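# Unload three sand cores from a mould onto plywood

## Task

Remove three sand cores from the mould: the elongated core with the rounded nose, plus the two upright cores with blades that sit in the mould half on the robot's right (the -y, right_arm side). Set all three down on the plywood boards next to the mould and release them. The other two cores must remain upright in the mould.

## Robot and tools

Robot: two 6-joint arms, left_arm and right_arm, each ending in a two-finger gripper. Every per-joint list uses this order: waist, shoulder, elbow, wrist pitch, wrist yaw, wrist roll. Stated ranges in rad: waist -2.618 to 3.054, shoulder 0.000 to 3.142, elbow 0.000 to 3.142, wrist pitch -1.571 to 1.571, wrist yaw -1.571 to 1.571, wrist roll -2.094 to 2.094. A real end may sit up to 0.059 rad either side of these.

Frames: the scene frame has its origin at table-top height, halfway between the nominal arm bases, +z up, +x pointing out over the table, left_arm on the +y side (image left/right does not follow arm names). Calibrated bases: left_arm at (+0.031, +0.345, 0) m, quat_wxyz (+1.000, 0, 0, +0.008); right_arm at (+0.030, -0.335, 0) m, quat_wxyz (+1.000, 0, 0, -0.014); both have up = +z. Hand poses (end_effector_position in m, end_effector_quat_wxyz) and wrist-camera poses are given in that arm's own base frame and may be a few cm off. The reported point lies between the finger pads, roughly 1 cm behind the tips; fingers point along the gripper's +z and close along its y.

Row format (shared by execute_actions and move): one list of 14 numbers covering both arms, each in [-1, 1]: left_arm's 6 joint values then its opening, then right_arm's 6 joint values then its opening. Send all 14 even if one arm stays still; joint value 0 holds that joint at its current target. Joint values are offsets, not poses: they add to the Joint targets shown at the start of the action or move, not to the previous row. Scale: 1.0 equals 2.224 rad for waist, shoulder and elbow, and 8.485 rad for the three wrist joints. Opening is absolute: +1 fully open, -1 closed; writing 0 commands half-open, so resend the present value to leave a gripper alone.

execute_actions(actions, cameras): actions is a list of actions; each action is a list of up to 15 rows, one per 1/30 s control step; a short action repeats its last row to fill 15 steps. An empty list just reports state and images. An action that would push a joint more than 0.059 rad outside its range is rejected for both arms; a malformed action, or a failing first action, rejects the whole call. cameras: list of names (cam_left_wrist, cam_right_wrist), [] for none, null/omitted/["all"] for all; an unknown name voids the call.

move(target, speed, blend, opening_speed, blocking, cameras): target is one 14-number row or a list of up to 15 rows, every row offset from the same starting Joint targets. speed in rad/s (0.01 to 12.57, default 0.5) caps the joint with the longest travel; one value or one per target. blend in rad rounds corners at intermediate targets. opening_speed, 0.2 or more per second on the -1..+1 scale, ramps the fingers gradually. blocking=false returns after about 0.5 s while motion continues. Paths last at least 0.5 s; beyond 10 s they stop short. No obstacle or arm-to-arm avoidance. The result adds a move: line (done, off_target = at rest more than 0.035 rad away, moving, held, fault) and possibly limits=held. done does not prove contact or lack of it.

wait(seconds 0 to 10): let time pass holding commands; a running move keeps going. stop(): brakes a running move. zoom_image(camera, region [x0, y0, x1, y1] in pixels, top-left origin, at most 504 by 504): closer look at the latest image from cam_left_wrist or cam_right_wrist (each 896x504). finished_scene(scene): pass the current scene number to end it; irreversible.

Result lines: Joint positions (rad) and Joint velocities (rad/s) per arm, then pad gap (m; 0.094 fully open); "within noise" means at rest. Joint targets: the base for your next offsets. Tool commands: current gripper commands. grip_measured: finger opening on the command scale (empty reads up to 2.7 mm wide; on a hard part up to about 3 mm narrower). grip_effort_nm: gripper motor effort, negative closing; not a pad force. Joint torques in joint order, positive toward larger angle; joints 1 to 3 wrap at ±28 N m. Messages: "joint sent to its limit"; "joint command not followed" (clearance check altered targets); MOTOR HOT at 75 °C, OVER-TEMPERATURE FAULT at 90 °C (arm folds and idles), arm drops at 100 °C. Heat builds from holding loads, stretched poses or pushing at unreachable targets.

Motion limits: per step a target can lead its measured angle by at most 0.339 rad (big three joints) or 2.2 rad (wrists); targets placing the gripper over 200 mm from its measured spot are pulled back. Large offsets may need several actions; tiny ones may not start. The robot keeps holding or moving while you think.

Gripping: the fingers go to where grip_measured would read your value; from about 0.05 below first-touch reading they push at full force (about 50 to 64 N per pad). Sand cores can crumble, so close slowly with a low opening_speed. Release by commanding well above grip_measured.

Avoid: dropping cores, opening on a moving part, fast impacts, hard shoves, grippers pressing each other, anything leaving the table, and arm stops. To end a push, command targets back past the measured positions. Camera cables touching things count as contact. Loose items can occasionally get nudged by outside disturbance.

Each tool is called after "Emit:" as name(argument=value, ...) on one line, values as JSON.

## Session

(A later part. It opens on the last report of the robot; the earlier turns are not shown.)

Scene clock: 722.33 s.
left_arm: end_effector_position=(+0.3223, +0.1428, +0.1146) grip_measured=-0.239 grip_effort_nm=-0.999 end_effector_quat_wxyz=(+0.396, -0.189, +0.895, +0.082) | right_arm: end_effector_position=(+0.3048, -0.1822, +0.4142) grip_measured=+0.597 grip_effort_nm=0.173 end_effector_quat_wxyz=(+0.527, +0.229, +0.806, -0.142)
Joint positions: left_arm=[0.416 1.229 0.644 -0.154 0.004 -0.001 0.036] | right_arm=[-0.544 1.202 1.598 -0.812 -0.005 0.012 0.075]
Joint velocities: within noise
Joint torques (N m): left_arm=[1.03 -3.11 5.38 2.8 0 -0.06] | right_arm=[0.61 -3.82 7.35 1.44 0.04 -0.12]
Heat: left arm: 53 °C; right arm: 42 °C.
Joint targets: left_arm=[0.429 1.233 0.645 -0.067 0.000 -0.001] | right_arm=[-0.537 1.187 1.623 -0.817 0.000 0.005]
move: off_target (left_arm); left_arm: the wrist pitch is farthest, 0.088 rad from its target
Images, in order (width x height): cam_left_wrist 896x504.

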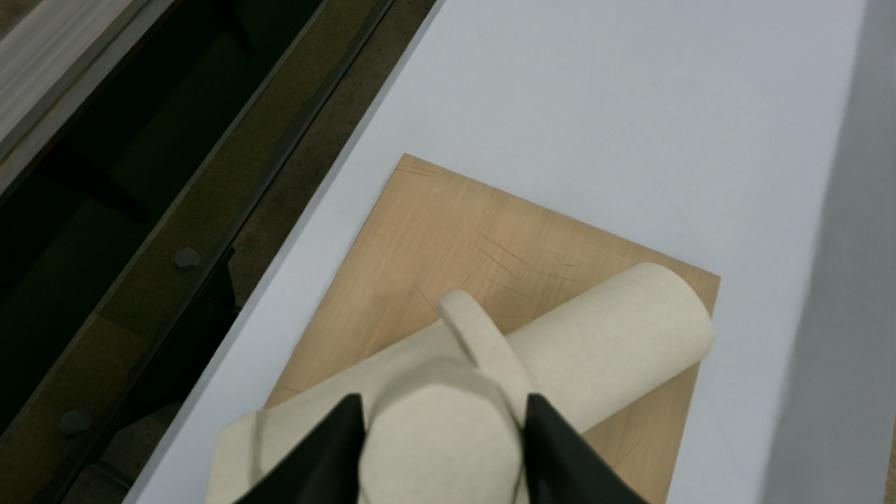

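Emit:
move(target=[0,-0.02,0,-0.006,0,0,-0.55,0,0,0,0,0,0,0.6], speed=0.12, cameras=["cam_left_wrist"])

Emit:
zoom_image(camera="cam_left_wrist", region=[200, 230, 740, 504])

Scene clock: 727.83 s.
left_arm: end_effector_position=(+0.3213, +0.1425, +0.1145) grip_measured=-0.239 grip_effort_nm=-0.999 end_effector_quat_wxyz=(+0.394, -0.188, +0.896, +0.082) | right_arm: end_effector_position=(+0.3048, -0.1822, +0.4142) grip_measured=+0.597 grip_effort_nm=0.178 end_effector_quat_wxyz=(+0.527, +0.229, +0.806, -0.142)
Joint positions: left_arm=[0.417 1.226 0.644 -0.16 0.004 0 0.036] | right_arm=[-0.544 1.202 1.598 -0.812 -0.005 0.012 0.075]
Joint velocities: within noise
Joint torques (N m): left_arm=[0.99 -6.2 5.49 2.27 -0.04 -0.05] | right_arm=[0.61 -3.81 7.36 1.44 0.04 -0.12]
Heat: left arm: 54 °C; right arm: 42 °C.
Joint targets: left_arm=[0.429 1.188 0.645 -0.118 0.000 -0.001] | right_arm=[-0.537 1.187 1.623 -0.817 0.000 0.005]
move: off_target (left_arm); left_arm: the wrist pitch is farthest, 0.042 rad from its target
Images, in order (width x height): cam_left_wrist 896x504.

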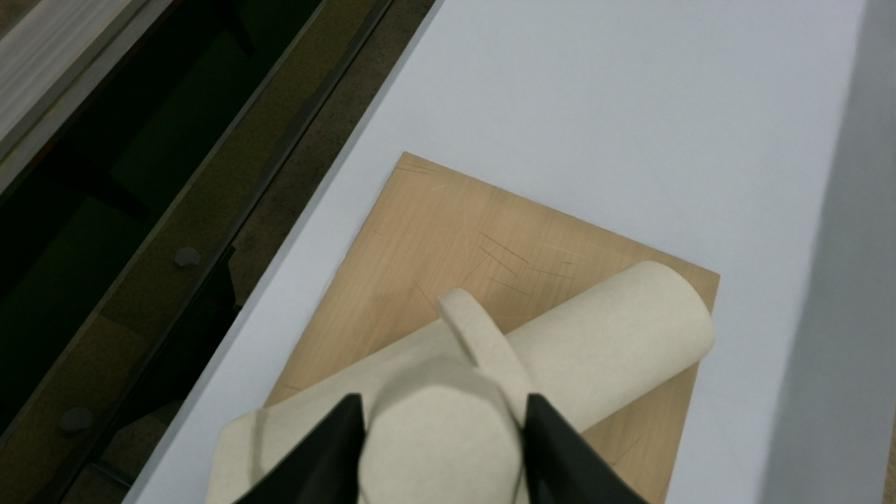

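Region (200, 230, 740, 504) is 540x274 pixels. A region can be at most 504 by 504 pixels.

Emit:
move(target=[0,0,0,0,0,0,0.0,0,0,0,0,0,0,0.6], opening_speed=0.2, cameras=["cam_left_wrist"])

Scene clock: 734.93 s.
left_arm: end_effector_position=(+0.3236, +0.1446, +0.1226) grip_measured=-0.002 grip_effort_nm=0.139 end_effector_quat_wxyz=(+0.409, -0.188, +0.889, +0.084) | right_arm: end_effector_position=(+0.3048, -0.1822, +0.4142) grip_measured=+0.597 grip_effort_nm=0.168 end_effector_quat_wxyz=(+0.527, +0.229, +0.806, -0.142)
Joint positions: left_arm=[0.421 1.212 0.644 -0.142 0.007 0 0.047] | right_arm=[-0.544 1.202 1.598 -0.812 -0.005 0.012 0.075]
Joint velocities: within noise
Joint torques (N m): left_arm=[0.68 -4.96 5.5 2.13 -0.06 -0.08] | right_arm=[0.59 -3.79 7.36 1.45 0.04 -0.12]
Heat: left arm: 53 °C; right arm: 42 °C.
Joint targets: left_arm=[0.429 1.188 0.645 -0.118 0.000 -0.001] | right_arm=[-0.537 1.187 1.623 -0.817 0.000 0.005]
move: done
Images, in order (width x height): cam_left_wrist 896x504.

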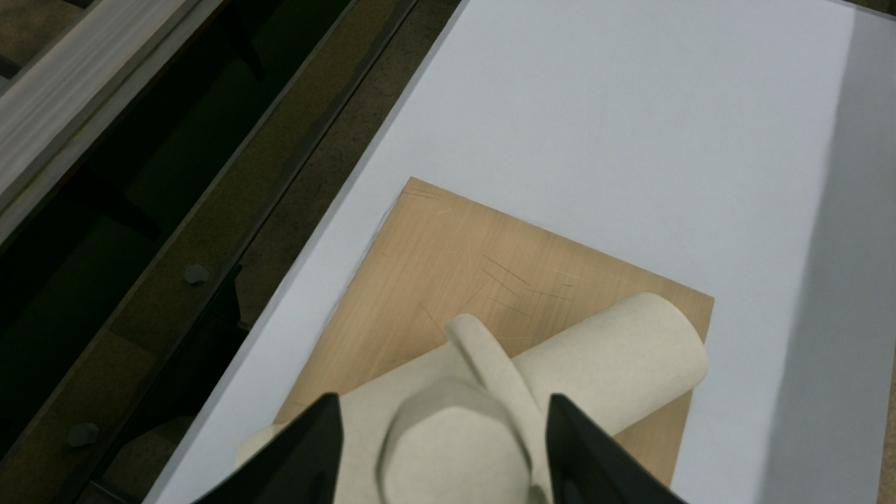

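Emit:
move(target=[0,-0.13,0,0,0,0,0.2,0,0,0,0,0,0,0.6], speed=0.25, cameras=["cam_left_wrist"])

Scene clock: 739.43 s.
left_arm: end_effector_position=(+0.3097, +0.1383, +0.2216) grip_measured=+0.198 grip_effort_nm=0.144 end_effector_quat_wxyz=(+0.538, -0.173, +0.817, +0.112) | right_arm: end_effector_position=(+0.3048, -0.1822, +0.4142) grip_measured=+0.597 grip_effort_nm=0.173 end_effector_quat_wxyz=(+0.527, +0.229, +0.806, -0.142)
Joint positions: left_arm=[0.421 0.914 0.644 -0.137 0.007 0 0.056] | right_arm=[-0.544 1.202 1.598 -0.812 -0.005 0.012 0.075]
Joint velocities: within noise
Joint torques (N m): left_arm=[0.68 -2.61 5.94 2.35 -0.07 -0.08] | right_arm=[0.61 -3.79 7.36 1.45 0.04 -0.12]
Heat: left arm: 52 °C; right arm: 42 °C.
Joint targets: left_arm=[0.429 0.899 0.645 -0.118 0.000 -0.001] | right_arm=[-0.537 1.187 1.623 -0.817 0.000 0.005]
move: done
Images, in order (width x height): cam_left_wrist 896x504.

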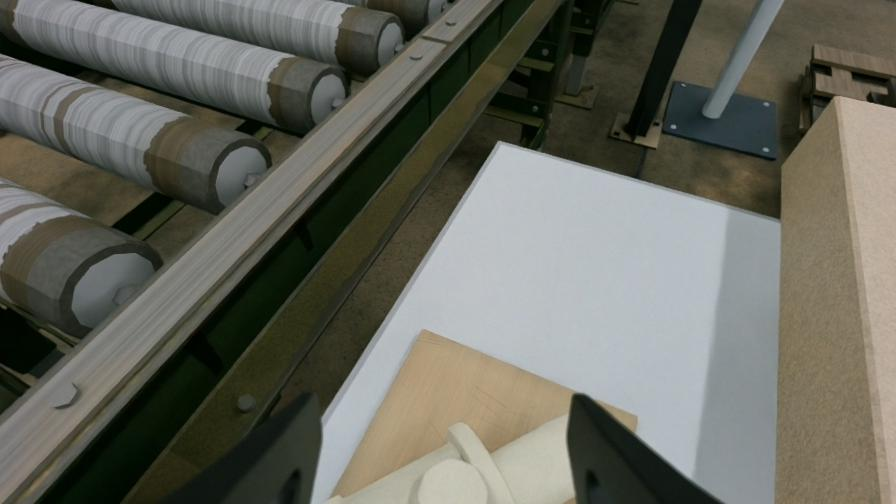

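Emit:
move(target=[0,0,0,0,0,0,0.2,0.1515,0.005,0.1695,-0.0805,0,0,0.6], speed=0.6, cameras=["cam_right_wrist"])

Scene clock: 769.57 s.
left_arm: end_effector_position=(+0.3097, +0.1383, +0.2216) grip_measured=+0.198 grip_effort_nm=0.134 end_effector_quat_wxyz=(+0.538, -0.173, +0.817, +0.112) | right_arm: end_effector_position=(+0.2411, -0.0492, +0.4184) grip_measured=+0.597 grip_effort_nm=0.168 end_effector_quat_wxyz=(+0.417, +0.099, +0.903, -0.040)
Joint positions: left_arm=[0.421 0.914 0.644 -0.137 0.007 0 0.056] | right_arm=[-0.207 1.202 1.981 -1.485 -0.002 0.012 0.075]
Joint velocities: within noise
Joint torques (N m): left_arm=[0.59 -2.59 6.04 2.38 -0.07 -0.07] | right_arm=[0.61 -1.26 5.16 1.18 0.01 -0.12]
Heat: left arm: 52 °C; right arm: 42 °C.
Joint targets: left_arm=[0.429 0.899 0.645 -0.118 0.000 -0.001] | right_arm=[-0.200 1.198 2.000 -1.500 0.000 0.005]
move: done
Images, in order (width x height): cam_right_wrist 896x504.

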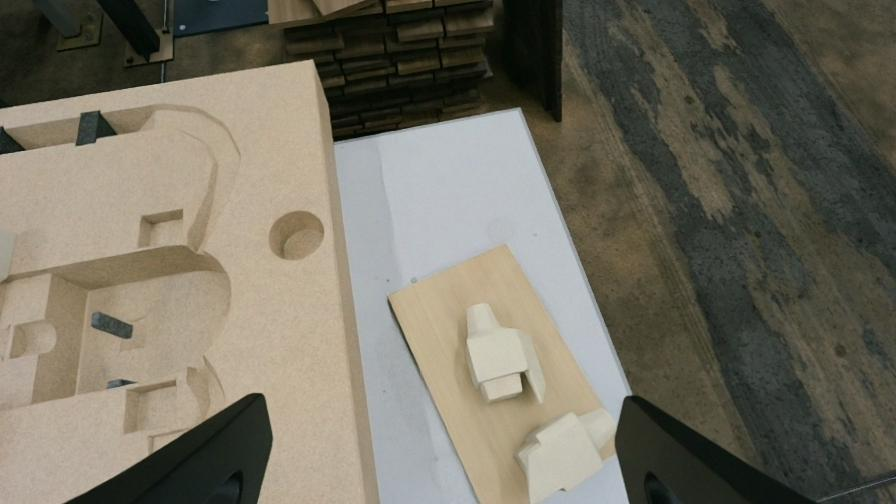

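Emit:
finished_scene(scene=1)

The scene is finished: the task was done.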